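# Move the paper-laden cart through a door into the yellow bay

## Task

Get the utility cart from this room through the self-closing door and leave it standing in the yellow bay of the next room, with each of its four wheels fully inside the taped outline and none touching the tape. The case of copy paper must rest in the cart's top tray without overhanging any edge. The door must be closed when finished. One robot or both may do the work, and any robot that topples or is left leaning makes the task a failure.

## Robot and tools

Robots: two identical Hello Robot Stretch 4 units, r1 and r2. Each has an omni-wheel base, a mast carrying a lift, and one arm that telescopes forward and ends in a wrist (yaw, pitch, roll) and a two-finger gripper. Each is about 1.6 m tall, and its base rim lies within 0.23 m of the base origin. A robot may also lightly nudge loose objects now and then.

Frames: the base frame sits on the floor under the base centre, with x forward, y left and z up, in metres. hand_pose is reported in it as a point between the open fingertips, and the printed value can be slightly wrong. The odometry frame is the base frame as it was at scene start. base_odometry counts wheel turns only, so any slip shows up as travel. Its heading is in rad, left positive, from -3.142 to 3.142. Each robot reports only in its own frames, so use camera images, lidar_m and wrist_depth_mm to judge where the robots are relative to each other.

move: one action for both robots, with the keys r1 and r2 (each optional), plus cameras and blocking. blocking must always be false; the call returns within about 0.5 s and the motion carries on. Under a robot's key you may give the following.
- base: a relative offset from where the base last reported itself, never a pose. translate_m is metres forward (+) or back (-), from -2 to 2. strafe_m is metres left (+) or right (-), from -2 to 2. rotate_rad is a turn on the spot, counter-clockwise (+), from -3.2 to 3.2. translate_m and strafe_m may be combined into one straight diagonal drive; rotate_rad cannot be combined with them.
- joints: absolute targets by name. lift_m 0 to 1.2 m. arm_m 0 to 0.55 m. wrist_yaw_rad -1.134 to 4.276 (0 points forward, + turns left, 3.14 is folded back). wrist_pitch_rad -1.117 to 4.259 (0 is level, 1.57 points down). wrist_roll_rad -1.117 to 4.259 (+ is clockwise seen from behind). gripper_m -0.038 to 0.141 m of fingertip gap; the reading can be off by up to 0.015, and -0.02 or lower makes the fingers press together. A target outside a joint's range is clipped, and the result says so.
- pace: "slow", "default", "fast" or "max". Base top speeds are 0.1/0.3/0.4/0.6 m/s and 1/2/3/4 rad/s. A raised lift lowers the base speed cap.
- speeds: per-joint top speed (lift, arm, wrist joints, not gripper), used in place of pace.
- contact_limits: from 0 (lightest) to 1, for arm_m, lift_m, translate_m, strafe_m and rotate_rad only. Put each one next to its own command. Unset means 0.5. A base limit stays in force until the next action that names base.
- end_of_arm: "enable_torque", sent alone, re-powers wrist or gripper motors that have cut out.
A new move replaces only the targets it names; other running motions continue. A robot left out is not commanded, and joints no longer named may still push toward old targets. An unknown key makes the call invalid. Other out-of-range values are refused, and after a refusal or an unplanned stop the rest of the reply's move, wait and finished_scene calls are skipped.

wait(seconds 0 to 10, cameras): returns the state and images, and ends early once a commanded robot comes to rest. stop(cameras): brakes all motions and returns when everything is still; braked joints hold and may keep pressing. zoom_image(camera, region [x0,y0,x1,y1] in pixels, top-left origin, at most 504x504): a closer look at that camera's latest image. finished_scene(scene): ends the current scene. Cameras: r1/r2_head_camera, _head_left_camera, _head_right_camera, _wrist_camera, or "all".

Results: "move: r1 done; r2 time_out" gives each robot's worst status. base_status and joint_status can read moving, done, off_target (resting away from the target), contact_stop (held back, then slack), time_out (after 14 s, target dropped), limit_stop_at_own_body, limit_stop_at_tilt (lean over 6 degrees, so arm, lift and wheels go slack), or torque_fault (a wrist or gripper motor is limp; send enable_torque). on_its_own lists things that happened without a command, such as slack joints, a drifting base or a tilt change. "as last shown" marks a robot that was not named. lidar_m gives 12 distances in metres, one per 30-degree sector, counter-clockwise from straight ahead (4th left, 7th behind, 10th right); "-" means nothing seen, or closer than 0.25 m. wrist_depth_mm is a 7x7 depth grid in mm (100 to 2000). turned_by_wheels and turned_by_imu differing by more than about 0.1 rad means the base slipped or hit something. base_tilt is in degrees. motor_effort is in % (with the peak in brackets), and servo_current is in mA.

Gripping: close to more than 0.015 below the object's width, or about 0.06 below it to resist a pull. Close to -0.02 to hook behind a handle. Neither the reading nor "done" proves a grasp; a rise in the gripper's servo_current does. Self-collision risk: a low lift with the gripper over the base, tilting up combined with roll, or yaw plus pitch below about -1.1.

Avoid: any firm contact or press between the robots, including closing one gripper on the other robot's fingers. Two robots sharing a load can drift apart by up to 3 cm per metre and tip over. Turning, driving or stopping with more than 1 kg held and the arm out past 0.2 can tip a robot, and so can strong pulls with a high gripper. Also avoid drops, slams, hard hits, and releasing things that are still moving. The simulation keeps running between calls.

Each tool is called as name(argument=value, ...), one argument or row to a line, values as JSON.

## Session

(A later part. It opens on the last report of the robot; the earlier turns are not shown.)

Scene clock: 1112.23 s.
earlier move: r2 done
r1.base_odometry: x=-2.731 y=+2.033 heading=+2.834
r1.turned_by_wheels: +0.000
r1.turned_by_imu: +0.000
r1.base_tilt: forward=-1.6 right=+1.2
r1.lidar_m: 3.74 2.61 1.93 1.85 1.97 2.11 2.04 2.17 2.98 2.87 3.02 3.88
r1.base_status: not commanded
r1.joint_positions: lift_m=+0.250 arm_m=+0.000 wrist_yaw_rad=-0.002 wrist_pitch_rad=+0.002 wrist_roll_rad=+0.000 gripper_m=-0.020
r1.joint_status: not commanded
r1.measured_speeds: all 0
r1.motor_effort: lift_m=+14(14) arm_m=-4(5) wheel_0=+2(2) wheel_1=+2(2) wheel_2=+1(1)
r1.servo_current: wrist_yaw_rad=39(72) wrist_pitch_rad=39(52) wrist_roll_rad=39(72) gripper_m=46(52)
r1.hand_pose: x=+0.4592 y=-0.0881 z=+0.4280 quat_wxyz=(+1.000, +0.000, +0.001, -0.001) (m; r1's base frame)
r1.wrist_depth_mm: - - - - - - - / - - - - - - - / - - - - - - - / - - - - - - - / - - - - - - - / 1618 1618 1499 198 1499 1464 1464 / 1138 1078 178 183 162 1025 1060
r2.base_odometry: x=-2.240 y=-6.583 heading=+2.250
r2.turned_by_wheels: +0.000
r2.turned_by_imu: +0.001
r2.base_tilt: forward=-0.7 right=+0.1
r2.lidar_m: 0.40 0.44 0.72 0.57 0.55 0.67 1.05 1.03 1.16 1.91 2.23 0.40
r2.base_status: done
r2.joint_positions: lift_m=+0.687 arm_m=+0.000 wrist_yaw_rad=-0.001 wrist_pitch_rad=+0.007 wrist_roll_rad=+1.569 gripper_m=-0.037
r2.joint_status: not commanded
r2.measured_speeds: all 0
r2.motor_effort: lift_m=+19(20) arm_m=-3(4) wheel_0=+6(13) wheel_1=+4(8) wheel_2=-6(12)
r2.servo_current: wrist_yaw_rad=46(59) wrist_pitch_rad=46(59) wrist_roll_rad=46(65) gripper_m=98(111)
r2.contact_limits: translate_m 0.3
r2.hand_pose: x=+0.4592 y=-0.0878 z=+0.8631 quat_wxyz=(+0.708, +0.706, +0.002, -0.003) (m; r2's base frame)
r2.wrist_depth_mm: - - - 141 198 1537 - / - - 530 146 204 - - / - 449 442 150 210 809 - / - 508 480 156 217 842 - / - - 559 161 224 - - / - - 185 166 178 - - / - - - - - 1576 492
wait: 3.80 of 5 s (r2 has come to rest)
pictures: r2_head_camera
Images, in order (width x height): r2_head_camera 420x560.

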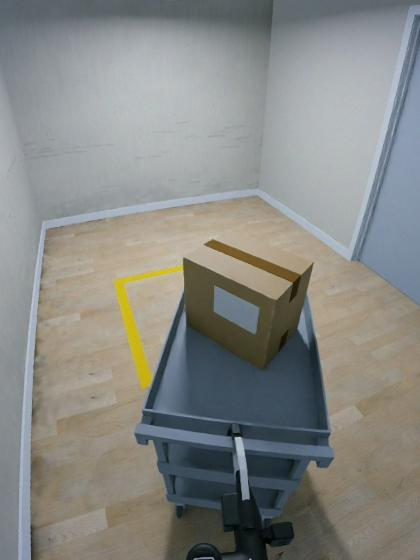

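move(
  blocking=false,
  r2={"base":{"translate_m":0.01,"strafe_m":-0.26},"pace":"slow","contact_limits":{"translate_m":0.3}},
  cameras=[],
)

wait(
  seconds=5,
  cameras=[],
)

move(
  blocking=false,
  r2={"base":{"rotate_rad":0.14},"pace":"slow"},
  cameras=[],
)

wait(
  seconds=3,
  cameras=["r2_head_camera","r2_wrist_camera"],
)

Scene clock: 1123.77 s.
move: r2 moving
r1: as last shown
r1.base_tilt: forward=-1.6 right=+1.3
r1.lidar_m: 3.73 2.56 1.92 1.84 1.95 2.11 2.02 2.17 2.97 2.88 3.01 3.85
r1.motor_effort: lift_m=+14(14) arm_m=-4(5) wheel_0=+1(2) wheel_1=+2(2) wheel_2=+1(1)
r1.servo_current: wrist_yaw_rad=39(65) wrist_pitch_rad=46(46) wrist_roll_rad=59(59) gripper_m=33(46)
r1.wrist_depth_mm: - - - - - - - / - - - - - - - / - - - - - - - / - - - - - - - / - - - - - - - / 1661 1661 1464 198 1537 1499 1464 / 1138 1078 178 183 162 1025 1060
r2.base_odometry: x=-2.230 y=-6.574 heading=+2.249
r2.turned_by_wheels: +0.000
r2.turned_by_imu: +0.000
r2.base_tilt: forward=-0.6 right=+0.1
r2.lidar_m: 0.40 0.44 0.72 0.59 0.57 0.65 1.05 1.04 1.12 1.88 2.19 0.40
r2.base_status: translate_m moving; strafe_m moving
r2.joint_positions: lift_m=+0.687 arm_m=+0.000 wrist_yaw_rad=+0.001 wrist_pitch_rad=+0.007 wrist_roll_rad=+1.569 gripper_m=-0.037
r2.joint_status: not commanded
r2.measured_speeds: translate_m=+0.003 strafe_m=-0.054 rotate_rad=-0.001 lift_m=+0.000 arm_m=+0.000 wrist_yaw_rad=+0.000 wrist_pitch_rad=+0.000 wrist_roll_rad=+0.000
r2.motor_effort: lift_m=+19(20) arm_m=-3(4) wheel_0=+10(14) wheel_1=-5(9) wheel_2=-6(8)
r2.servo_current: wrist_yaw_rad=52(52) wrist_pitch_rad=46(52) wrist_roll_rad=46(59) gripper_m=104(104)
r2.contact_limits: translate_m 0.3
r2.hand_pose: x=+0.4594 y=-0.0871 z=+0.8631 quat_wxyz=(+0.708, +0.706, +0.003, -0.002) (m; r2's base frame)
r2.wrist_depth_mm: - - - 142 198 1499 - / - - 539 146 204 - - / - 452 439 150 211 798 - / - 508 480 156 217 831 - / - - 554 161 225 - - / - - 185 167 179 - - / - - - - 239 1576 492
pictures: none
No camera images: "cameras" was empty.

Scene clock: 1127.03 s.
earlier move: r2 done
r1.base_odometry: x=-2.731 y=+2.033 heading=+2.834
r1.turned_by_wheels: +0.000
r1.turned_by_imu: +0.000
r1.base_tilt: forward=-1.6 right=+1.3
r1.lidar_m: 3.74 2.59 1.93 1.83 1.96 2.09 2.01 2.16 2.97 2.88 3.03 3.84
r1.base_status: not commanded
r1.joint_positions: lift_m=+0.250 arm_m=+0.000 wrist_yaw_rad=-0.002 wrist_pitch_rad=+0.002 wrist_roll_rad=+0.000 gripper_m=-0.020
r1.joint_status: not commanded
r1.measured_speeds: all 0
r1.motor_effort: lift_m=+14(14) arm_m=-4(5) wheel_0=+2(2) wheel_1=+2(2) wheel_2=+1(1)
r1.servo_current: wrist_yaw_rad=46(85) wrist_pitch_rad=46(52) wrist_roll_rad=46(65) gripper_m=39(52)
r1.hand_pose: x=+0.4592 y=-0.0881 z=+0.4280 quat_wxyz=(+1.000, +0.000, +0.001, -0.001) (m; r1's base frame)
r1.wrist_depth_mm: - - - - - - - / - - - - - - - / - - - - - - - / - - - - - - - / - - - - - - - / 1661 1576 1464 198 1499 1499 1430 / 1138 1078 179 183 161 1025 1060
r2.base_odometry: x=-2.044 y=-6.412 heading=+2.249
r2.turned_by_wheels: +0.000
r2.turned_by_imu: +0.001
r2.base_tilt: forward=-0.7 right=+0.1
r2.lidar_m: 0.35 0.38 1.03 0.83 0.81 0.93 0.93 0.95 1.09 1.76 1.97 0.44
r2.base_status: done
r2.joint_positions: lift_m=+0.687 arm_m=+0.000 wrist_yaw_rad=+0.002 wrist_pitch_rad=+0.007 wrist_roll_rad=+1.569 gripper_m=-0.037
r2.joint_status: not commanded
r2.measured_speeds: all 0
r2.motor_effort: lift_m=+19(20) arm_m=-3(4) wheel_0=+4(14) wheel_1=-4(9) wheel_2=-3(8)
r2.servo_current: wrist_yaw_rad=46(59) wrist_pitch_rad=39(52) wrist_roll_rad=46(59) gripper_m=98(111)
r2.contact_limits: translate_m 0.3
r2.hand_pose: x=+0.4595 y=-0.0868 z=+0.8631 quat_wxyz=(+0.708, +0.706, +0.003, -0.002) (m; r2's base frame)
r2.wrist_depth_mm: - - - 189 255 273 289 / - - - 186 249 1661 1160 / - - - 181 242 1576 - / - - 525 235 236 831 - / - 477 466 174 232 831 - / - - 185 168 179 - - / - - 535 - 223 - -
wait: 3.27 of 5 s (r2 has come to rest)
pictures: none
No camera images: "cameras" was empty.

Scene clock: 1127.53 s.
move: r2 moving
r1: as last shown
r1.lidar_m: 3.75 2.60 1.93 1.84 1.94 2.12 2.02 2.14 2.98 2.85 3.02 3.84
r1.motor_effort: lift_m=+14(14) arm_m=-4(5) wheel_0=+1(2) wheel_1=+2(2) wheel_2=+1(1)
r1.servo_current: wrist_yaw_rad=52(59) wrist_pitch_rad=52(52) wrist_roll_rad=33(59) gripper_m=39(46)
r1.wrist_depth_mm: - - - - - - - / - - - - - - - / - - - - - - - / - - - - - - - / - - - - - - - / 1661 1618 1499 198 1537 1537 1464 / 1138 1078 178 183 162 1025 1042
r2.base_odometry: x=-2.044 y=-6.412 heading=+2.358
r2.turned_by_wheels: +0.108
r2.turned_by_imu: +0.105
r2.base_tilt: forward=-0.7 right=+0.1
r2.lidar_m: 0.40 0.41 0.95 0.80 0.81 1.01 0.96 0.95 1.12 1.95 1.95 0.41
r2.base_status: rotate_rad moving
r2.joint_positions: lift_m=+0.687 arm_m=+0.000 wrist_yaw_rad=-0.006 wrist_pitch_rad=+0.007 wrist_roll_rad=+1.569 gripper_m=-0.037
r2.joint_status: not commanded
r2.measured_speeds: translate_m=+0.001 strafe_m=+0.002 rotate_rad=+0.266 lift_m=+0.000 arm_m=+0.000 wrist_yaw_rad=+0.000 wrist_pitch_rad=+0.000 wrist_roll_rad=+0.000
r2.motor_effort: lift_m=+19(20) arm_m=-3(4) wheel_0=-4(12) wheel_1=-4(9) wheel_2=-13(13)
r2.servo_current: wrist_yaw_rad=46(59) wrist_pitch_rad=46(52) wrist_roll_rad=39(65) gripper_m=98(104)
r2.hand_pose: x=+0.4588 y=-0.0891 z=+0.8631 quat_wxyz=(+0.708, +0.706, +0.000, -0.005) (m; r2's base frame)
r2.wrist_depth_mm: - - - 171 232 1618 1138 / - - - 170 231 1661 - / - - 597 168 229 809 - / - 492 462 169 229 831 - / - - 488 168 229 831 - / - - 185 167 178 - - / - - 591 - 228 135 -
pictures: none
No camera images: "cameras" was empty.

Scene clock: 1128.07 s.
earlier move: r2 done
r1.base_odometry: x=-2.731 y=+2.033 heading=+2.834
r1.turned_by_wheels: +0.000
r1.turned_by_imu: +0.000
r1.base_tilt: forward=-1.6 right=+1.3
r1.lidar_m: 3.72 2.60 1.92 1.84 1.94 2.10 2.01 2.15 2.96 2.88 3.01 3.87
r1.base_status: not commanded
r1.joint_positions: lift_m=+0.250 arm_m=+0.000 wrist_yaw_rad=-0.002 wrist_pitch_rad=+0.002 wrist_roll_rad=+0.000 gripper_m=-0.020
r1.joint_status: not commanded
r1.measured_speeds: all 0
r1.motor_effort: lift_m=+13(14) arm_m=-4(5) wheel_0=+2(2) wheel_1=+2(2) wheel_2=+1(1)
r1.servo_current: wrist_yaw_rad=39(72) wrist_pitch_rad=33(52) wrist_roll_rad=39(59) gripper_m=39(46)
r1.hand_pose: x=+0.4592 y=-0.0881 z=+0.4280 quat_wxyz=(+1.000, +0.000, +0.001, -0.001) (m; r1's base frame)
r1.wrist_depth_mm: - - - - - - - / - - - - - - - / - - - - - - - / - - - - - - - / - - - - - - - / 1576 1618 1430 198 1537 1499 1464 / 1138 1078 179 183 161 1025 1060
r2.base_odometry: x=-2.044 y=-6.412 heading=+2.388
r2.turned_by_wheels: +0.031
r2.turned_by_imu: +0.030
r2.base_tilt: forward=-0.6 right=+0.1
r2.lidar_m: 0.39 0.42 0.92 0.82 0.80 1.03 0.97 0.96 1.16 1.97 1.98 0.41
r2.base_status: done
r2.joint_positions: lift_m=+0.687 arm_m=+0.000 wrist_yaw_rad=+0.000 wrist_pitch_rad=+0.007 wrist_roll_rad=+1.569 gripper_m=-0.037
r2.joint_status: not commanded
r2.measured_speeds: all 0
r2.motor_effort: lift_m=+19(20) arm_m=-3(4) wheel_0=-3(12) wheel_1=-3(9) wheel_2=-6(13)
r2.servo_current: wrist_yaw_rad=52(65) wrist_pitch_rad=46(52) wrist_roll_rad=26(65) gripper_m=98(104)
r2.hand_pose: x=+0.4593 y=-0.0875 z=+0.8631 quat_wxyz=(+0.708, +0.706, +0.002, -0.003) (m; r2's base frame)
r2.wrist_depth_mm: - - - 159 218 1576 - / - - - 160 220 1537 - / - - 517 162 223 820 - / - 473 455 163 225 831 - / - - 508 167 228 854 - / - - 185 167 178 - - / - - - - 233 1499 -
wait: 0.53 of 3 s (r2 has come to rest)
pictures: r2_head_camera, r2_wrist_camera
Images, in order (width x height): r2_head_camera 420x560, r2_wrist_camera 616x392.

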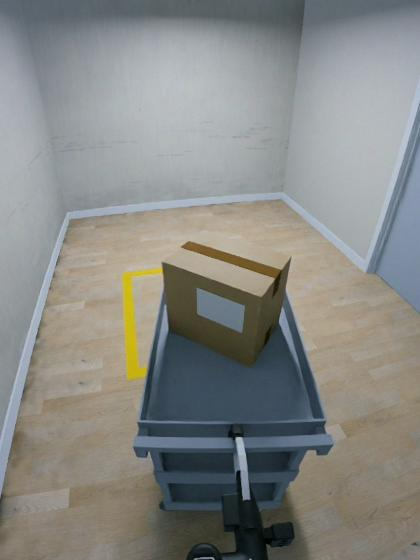

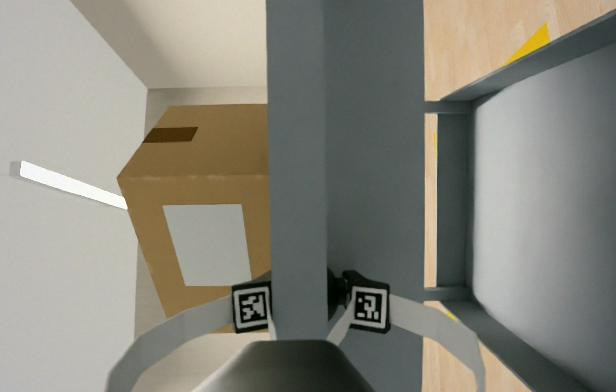

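move(
  blocking=false,
  r2={"base":{"translate_m":0.2,"strafe_m":-0.06},"pace":"slow","contact_limits":{"translate_m":0.3}},
  cameras=[],
)

wait(
  seconds=5,
  cameras=[],
)

move(
  blocking=false,
  r2={"base":{"translate_m":0.15},"pace":"slow","contact_limits":{"translate_m":0.3}},
  cameras=[],
)

wait(
  seconds=5,
  cameras=["r2_head_camera","r2_wrist_camera"],
)

Scene clock: 1138.93 s.
move: r2 moving
r1: as last shown
r1.lidar_m: 3.74 2.58 1.90 1.85 1.95 2.09 2.02 2.16 2.97 2.86 3.01 3.87
r1.motor_effort: lift_m=+14(14) arm_m=-4(5) wheel_0=+2(2) wheel_1=+2(2) wheel_2=+1(1)
r1.servo_current: wrist_yaw_rad=46(52) wrist_pitch_rad=33(46) wrist_roll_rad=52(65) gripper_m=46(46)
r1.wrist_depth_mm: - - - - - - - / - - - - - - - / - - - - - - - / - - - - - - - / - - - - - - - / 1576 1576 1430 198 1537 1499 1464 / 1138 1078 178 183 162 1008 1060
r2.base_odometry: x=-2.051 y=-6.401 heading=+2.388
r2.turned_by_wheels: +0.000
r2.turned_by_imu: +0.000
r2.base_tilt: forward=-0.8 right=+0.1
r2.lidar_m: 0.39 0.39 0.94 0.82 0.83 1.01 0.97 0.97 1.18 1.97 1.97 0.40
r2.base_status: translate_m moving; strafe_m moving
r2.joint_positions: lift_m=+0.687 arm_m=+0.000 wrist_yaw_rad=-0.002 wrist_pitch_rad=+0.007 wrist_roll_rad=+1.569 gripper_m=-0.037
r2.joint_status: not commanded
r2.measured_speeds: translate_m=+0.050 strafe_m=-0.015 rotate_rad=+0.000 lift_m=+0.000 arm_m=+0.000 wrist_yaw_rad=-0.002 wrist_pitch_rad=+0.000 wrist_roll_rad=+0.000
r2.motor_effort: lift_m=+19(19) arm_m=-3(4) wheel_0=+7(8) wheel_1=+5(7) wheel_2=-13(16)
r2.servo_current: wrist_yaw_rad=39(59) wrist_pitch_rad=46(52) wrist_roll_rad=39(52) gripper_m=98(104)
r2.contact_limits: translate_m 0.3
r2.hand_pose: x=+0.4591 y=-0.0881 z=+0.8631 quat_wxyz=(+0.708, +0.706, +0.002, -0.003) (m; r2's base frame)
r2.wrist_depth_mm: - - - 162 221 1576 1160 / - - - 162 223 1537 - / - - 535 164 224 820 - / - 473 455 165 226 831 - / - - 504 167 227 831 - / - - 185 167 179 - - / - - - - 231 1464 -
pictures: none
No camera images: "cameras" was empty.

Scene clock: 1141.77 s.
earlier move: r2 done
r1.base_odometry: x=-2.731 y=+2.033 heading=+2.834
r1.turned_by_wheels: +0.000
r1.turned_by_imu: +0.000
r1.base_tilt: forward=-1.6 right=+1.3
r1.lidar_m: 3.73 2.57 1.93 1.83 1.94 2.09 2.01 2.15 2.98 2.87 3.02 3.89
r1.base_status: not commanded
r1.joint_positions: lift_m=+0.250 arm_m=+0.000 wrist_yaw_rad=-0.002 wrist_pitch_rad=+0.002 wrist_roll_rad=+0.000 gripper_m=-0.020
r1.joint_status: not commanded
r1.measured_speeds: all 0
r1.motor_effort: lift_m=+14(14) arm_m=-4(5) wheel_0=+2(2) wheel_1=+2(3) wheel_2=+1(1)
r1.servo_current: wrist_yaw_rad=52(65) wrist_pitch_rad=39(52) wrist_roll_rad=26(65) gripper_m=39(52)
r1.hand_pose: x=+0.4592 y=-0.0881 z=+0.4280 quat_wxyz=(+1.000, +0.000, +0.001, -0.001) (m; r1's base frame)
r1.wrist_depth_mm: - - - - - - - / - - - - - - - / - - - - - - - / - - - - - - - / - - - - - - - / 1661 1618 1430 198 1499 1499 1464 / 1118 1078 178 184 162 1008 1060
r2.base_odometry: x=-2.149 y=-6.232 heading=+2.388
r2.turned_by_wheels: +0.000
r2.turned_by_imu: +0.000
r2.base_tilt: forward=-0.7 right=+0.1
r2.lidar_m: 0.40 0.44 1.04 0.91 0.92 1.14 1.14 1.12 1.37 1.89 1.87 0.41
r2.base_status: done
r2.joint_positions: lift_m=+0.687 arm_m=+0.000 wrist_yaw_rad=-0.003 wrist_pitch_rad=+0.007 wrist_roll_rad=+1.569 gripper_m=-0.037
r2.joint_status: not commanded
r2.measured_speeds: all 0
r2.motor_effort: lift_m=+19(20) arm_m=-3(4) wheel_0=+3(12) wheel_1=+3(7) wheel_2=-9(16)
r2.servo_current: wrist_yaw_rad=46(59) wrist_pitch_rad=52(59) wrist_roll_rad=52(59) gripper_m=98(104)
r2.contact_limits: translate_m 0.3
r2.hand_pose: x=+0.4591 y=-0.0882 z=+0.8631 quat_wxyz=(+0.708, +0.706, +0.002, -0.003) (m; r2's base frame)
r2.wrist_depth_mm: - - - 151 208 1537 530 / - - 609 154 213 778 - / - 517 466 157 216 809 - / - 488 466 160 221 820 - / - - 530 164 226 - - / - - 185 167 178 - - / - - - - 236 134 496
wait: 2.83 of 5 s (r2 has come to rest)
pictures: none
No camera images: "cameras" was empty.

Scene clock: 1142.27 s.
move: r2 moving
r1: as last shown
r1.lidar_m: 3.75 2.57 1.92 1.84 1.93 2.11 2.02 2.17 3.00 2.88 3.03 3.87
r1.motor_effort: lift_m=+14(14) arm_m=-4(4) wheel_0=+1(2) wheel_1=+2(2) wheel_2=+1(1)
r1.servo_current: wrist_yaw_rad=39(59) wrist_pitch_rad=46(46) wrist_roll_rad=39(72) gripper_m=46(46)
r1.wrist_depth_mm: - - - - - - - / - - - - - - - / - - - - - - - / - - - - - - - / - - - - - - - / 1618 1618 1430 198 1499 1499 1464 / 1160 1060 178 183 162 1008 1042
r2.base_odometry: x=-2.158 y=-6.223 heading=+2.388
r2.turned_by_wheels: +0.000
r2.turned_by_imu: +0.000
r2.base_tilt: forward=-0.6 right=+0.1
r2.lidar_m: 0.40 0.44 1.05 0.92 0.93 1.12 1.16 1.13 1.43 1.87 1.90 0.44
r2.base_status: translate_m moving
r2.joint_positions: lift_m=+0.687 arm_m=+0.000 wrist_yaw_rad=-0.003 wrist_pitch_rad=+0.007 wrist_roll_rad=+1.569 gripper_m=-0.037
r2.joint_status: not commanded
r2.measured_speeds: translate_m=+0.048 strafe_m=+0.000 rotate_rad=-0.002 lift_m=+0.000 arm_m=+0.000 wrist_yaw_rad=+0.000 wrist_pitch_rad=+0.000 wrist_roll_rad=+0.000
r2.motor_effort: lift_m=+19(19) arm_m=-4(4) wheel_0=+1(9) wheel_1=+7(8) wheel_2=-12(15)
r2.servo_current: wrist_yaw_rad=46(59) wrist_pitch_rad=52(52) wrist_roll_rad=52(52) gripper_m=98(104)
r2.contact_limits: translate_m 0.3
r2.hand_pose: x=+0.4591 y=-0.0882 z=+0.8631 quat_wxyz=(+0.708, +0.706, +0.002, -0.003) (m; r2's base frame)
r2.wrist_depth_mm: - - - 150 208 1499 539 / - - 597 153 212 778 - / - 508 459 156 216 809 - / - 488 466 159 220 820 - / - - 535 163 226 - - / - - 185 166 179 - - / - - - - 236 135 496
pictures: none
No camera images: "cameras" was empty.

Scene clock: 1144.53 s.
earlier move: r2 done
r1.base_odometry: x=-2.731 y=+2.033 heading=+2.834
r1.turned_by_wheels: +0.000
r1.turned_by_imu: +0.000
r1.base_tilt: forward=-1.6 right=+1.2
r1.lidar_m: 3.74 2.60 1.92 1.85 1.93 2.08 2.02 2.14 2.94 2.88 3.00 3.85
r1.base_status: not commanded
r1.joint_positions: lift_m=+0.250 arm_m=+0.000 wrist_yaw_rad=-0.002 wrist_pitch_rad=+0.002 wrist_roll_rad=+0.000 gripper_m=-0.020
r1.joint_status: not commanded
r1.measured_speeds: all 0
r1.motor_effort: lift_m=+14(14) arm_m=-4(5) wheel_0=+2(3) wheel_1=+2(2) wheel_2=+1(1)
r1.servo_current: wrist_yaw_rad=33(72) wrist_pitch_rad=46(52) wrist_roll_rad=52(72) gripper_m=46(52)
r1.hand_pose: x=+0.4592 y=-0.0881 z=+0.4280 quat_wxyz=(+1.000, +0.000, +0.001, -0.001) (m; r1's base frame)
r1.wrist_depth_mm: - - - - - - - / - - - - - - - / - - - - - - - / - - - - - - - / - - - - - - - / 1576 1618 1430 198 1499 1499 1430 / 1138 1098 178 184 161 1025 1042
r2.base_odometry: x=-2.258 y=-6.129 heading=+2.388
r2.turned_by_wheels: +0.000
r2.turned_by_imu: +0.000
r2.base_tilt: forward=-0.7 right=+0.1
r2.lidar_m: 0.41 0.47 1.07 0.94 0.95 1.16 1.25 1.26 1.57 1.85 1.86 0.39
r2.base_status: done
r2.joint_positions: lift_m=+0.687 arm_m=+0.000 wrist_yaw_rad=-0.003 wrist_pitch_rad=+0.007 wrist_roll_rad=+1.569 gripper_m=-0.037
r2.joint_status: not commanded
r2.measured_speeds: all 0
r2.motor_effort: lift_m=+19(20) arm_m=-3(4) wheel_0=+2(9) wheel_1=+3(8) wheel_2=-7(15)
r2.servo_current: wrist_yaw_rad=52(59) wrist_pitch_rad=52(59) wrist_roll_rad=52(59) gripper_m=98(104)
r2.contact_limits: translate_m 0.3
r2.hand_pose: x=+0.4591 y=-0.0882 z=+0.8631 quat_wxyz=(+0.708, +0.706, +0.002, -0.003) (m; r2's base frame)
r2.wrist_depth_mm: - - - 136 191 732 - / - - 488 142 198 - - / - 442 436 147 208 - - / - - 496 153 215 809 - / - - 580 158 224 - - / - - 185 165 179 559 - / - - - - - 1537 469
wait: 2.27 of 5 s (r2 has come to rest)
pictures: r2_head_camera, r2_wrist_camera
Images, in order (width x height): r2_head_camera 420x560, r2_wrist_camera 616x392.

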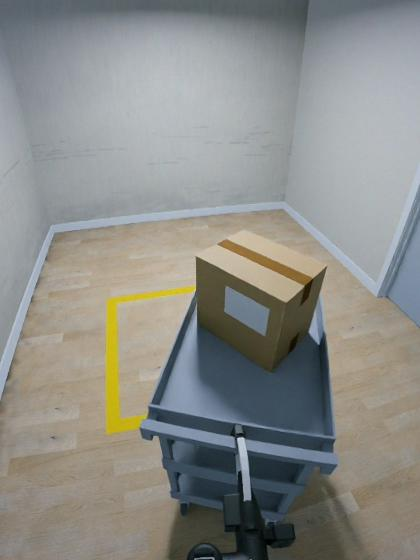

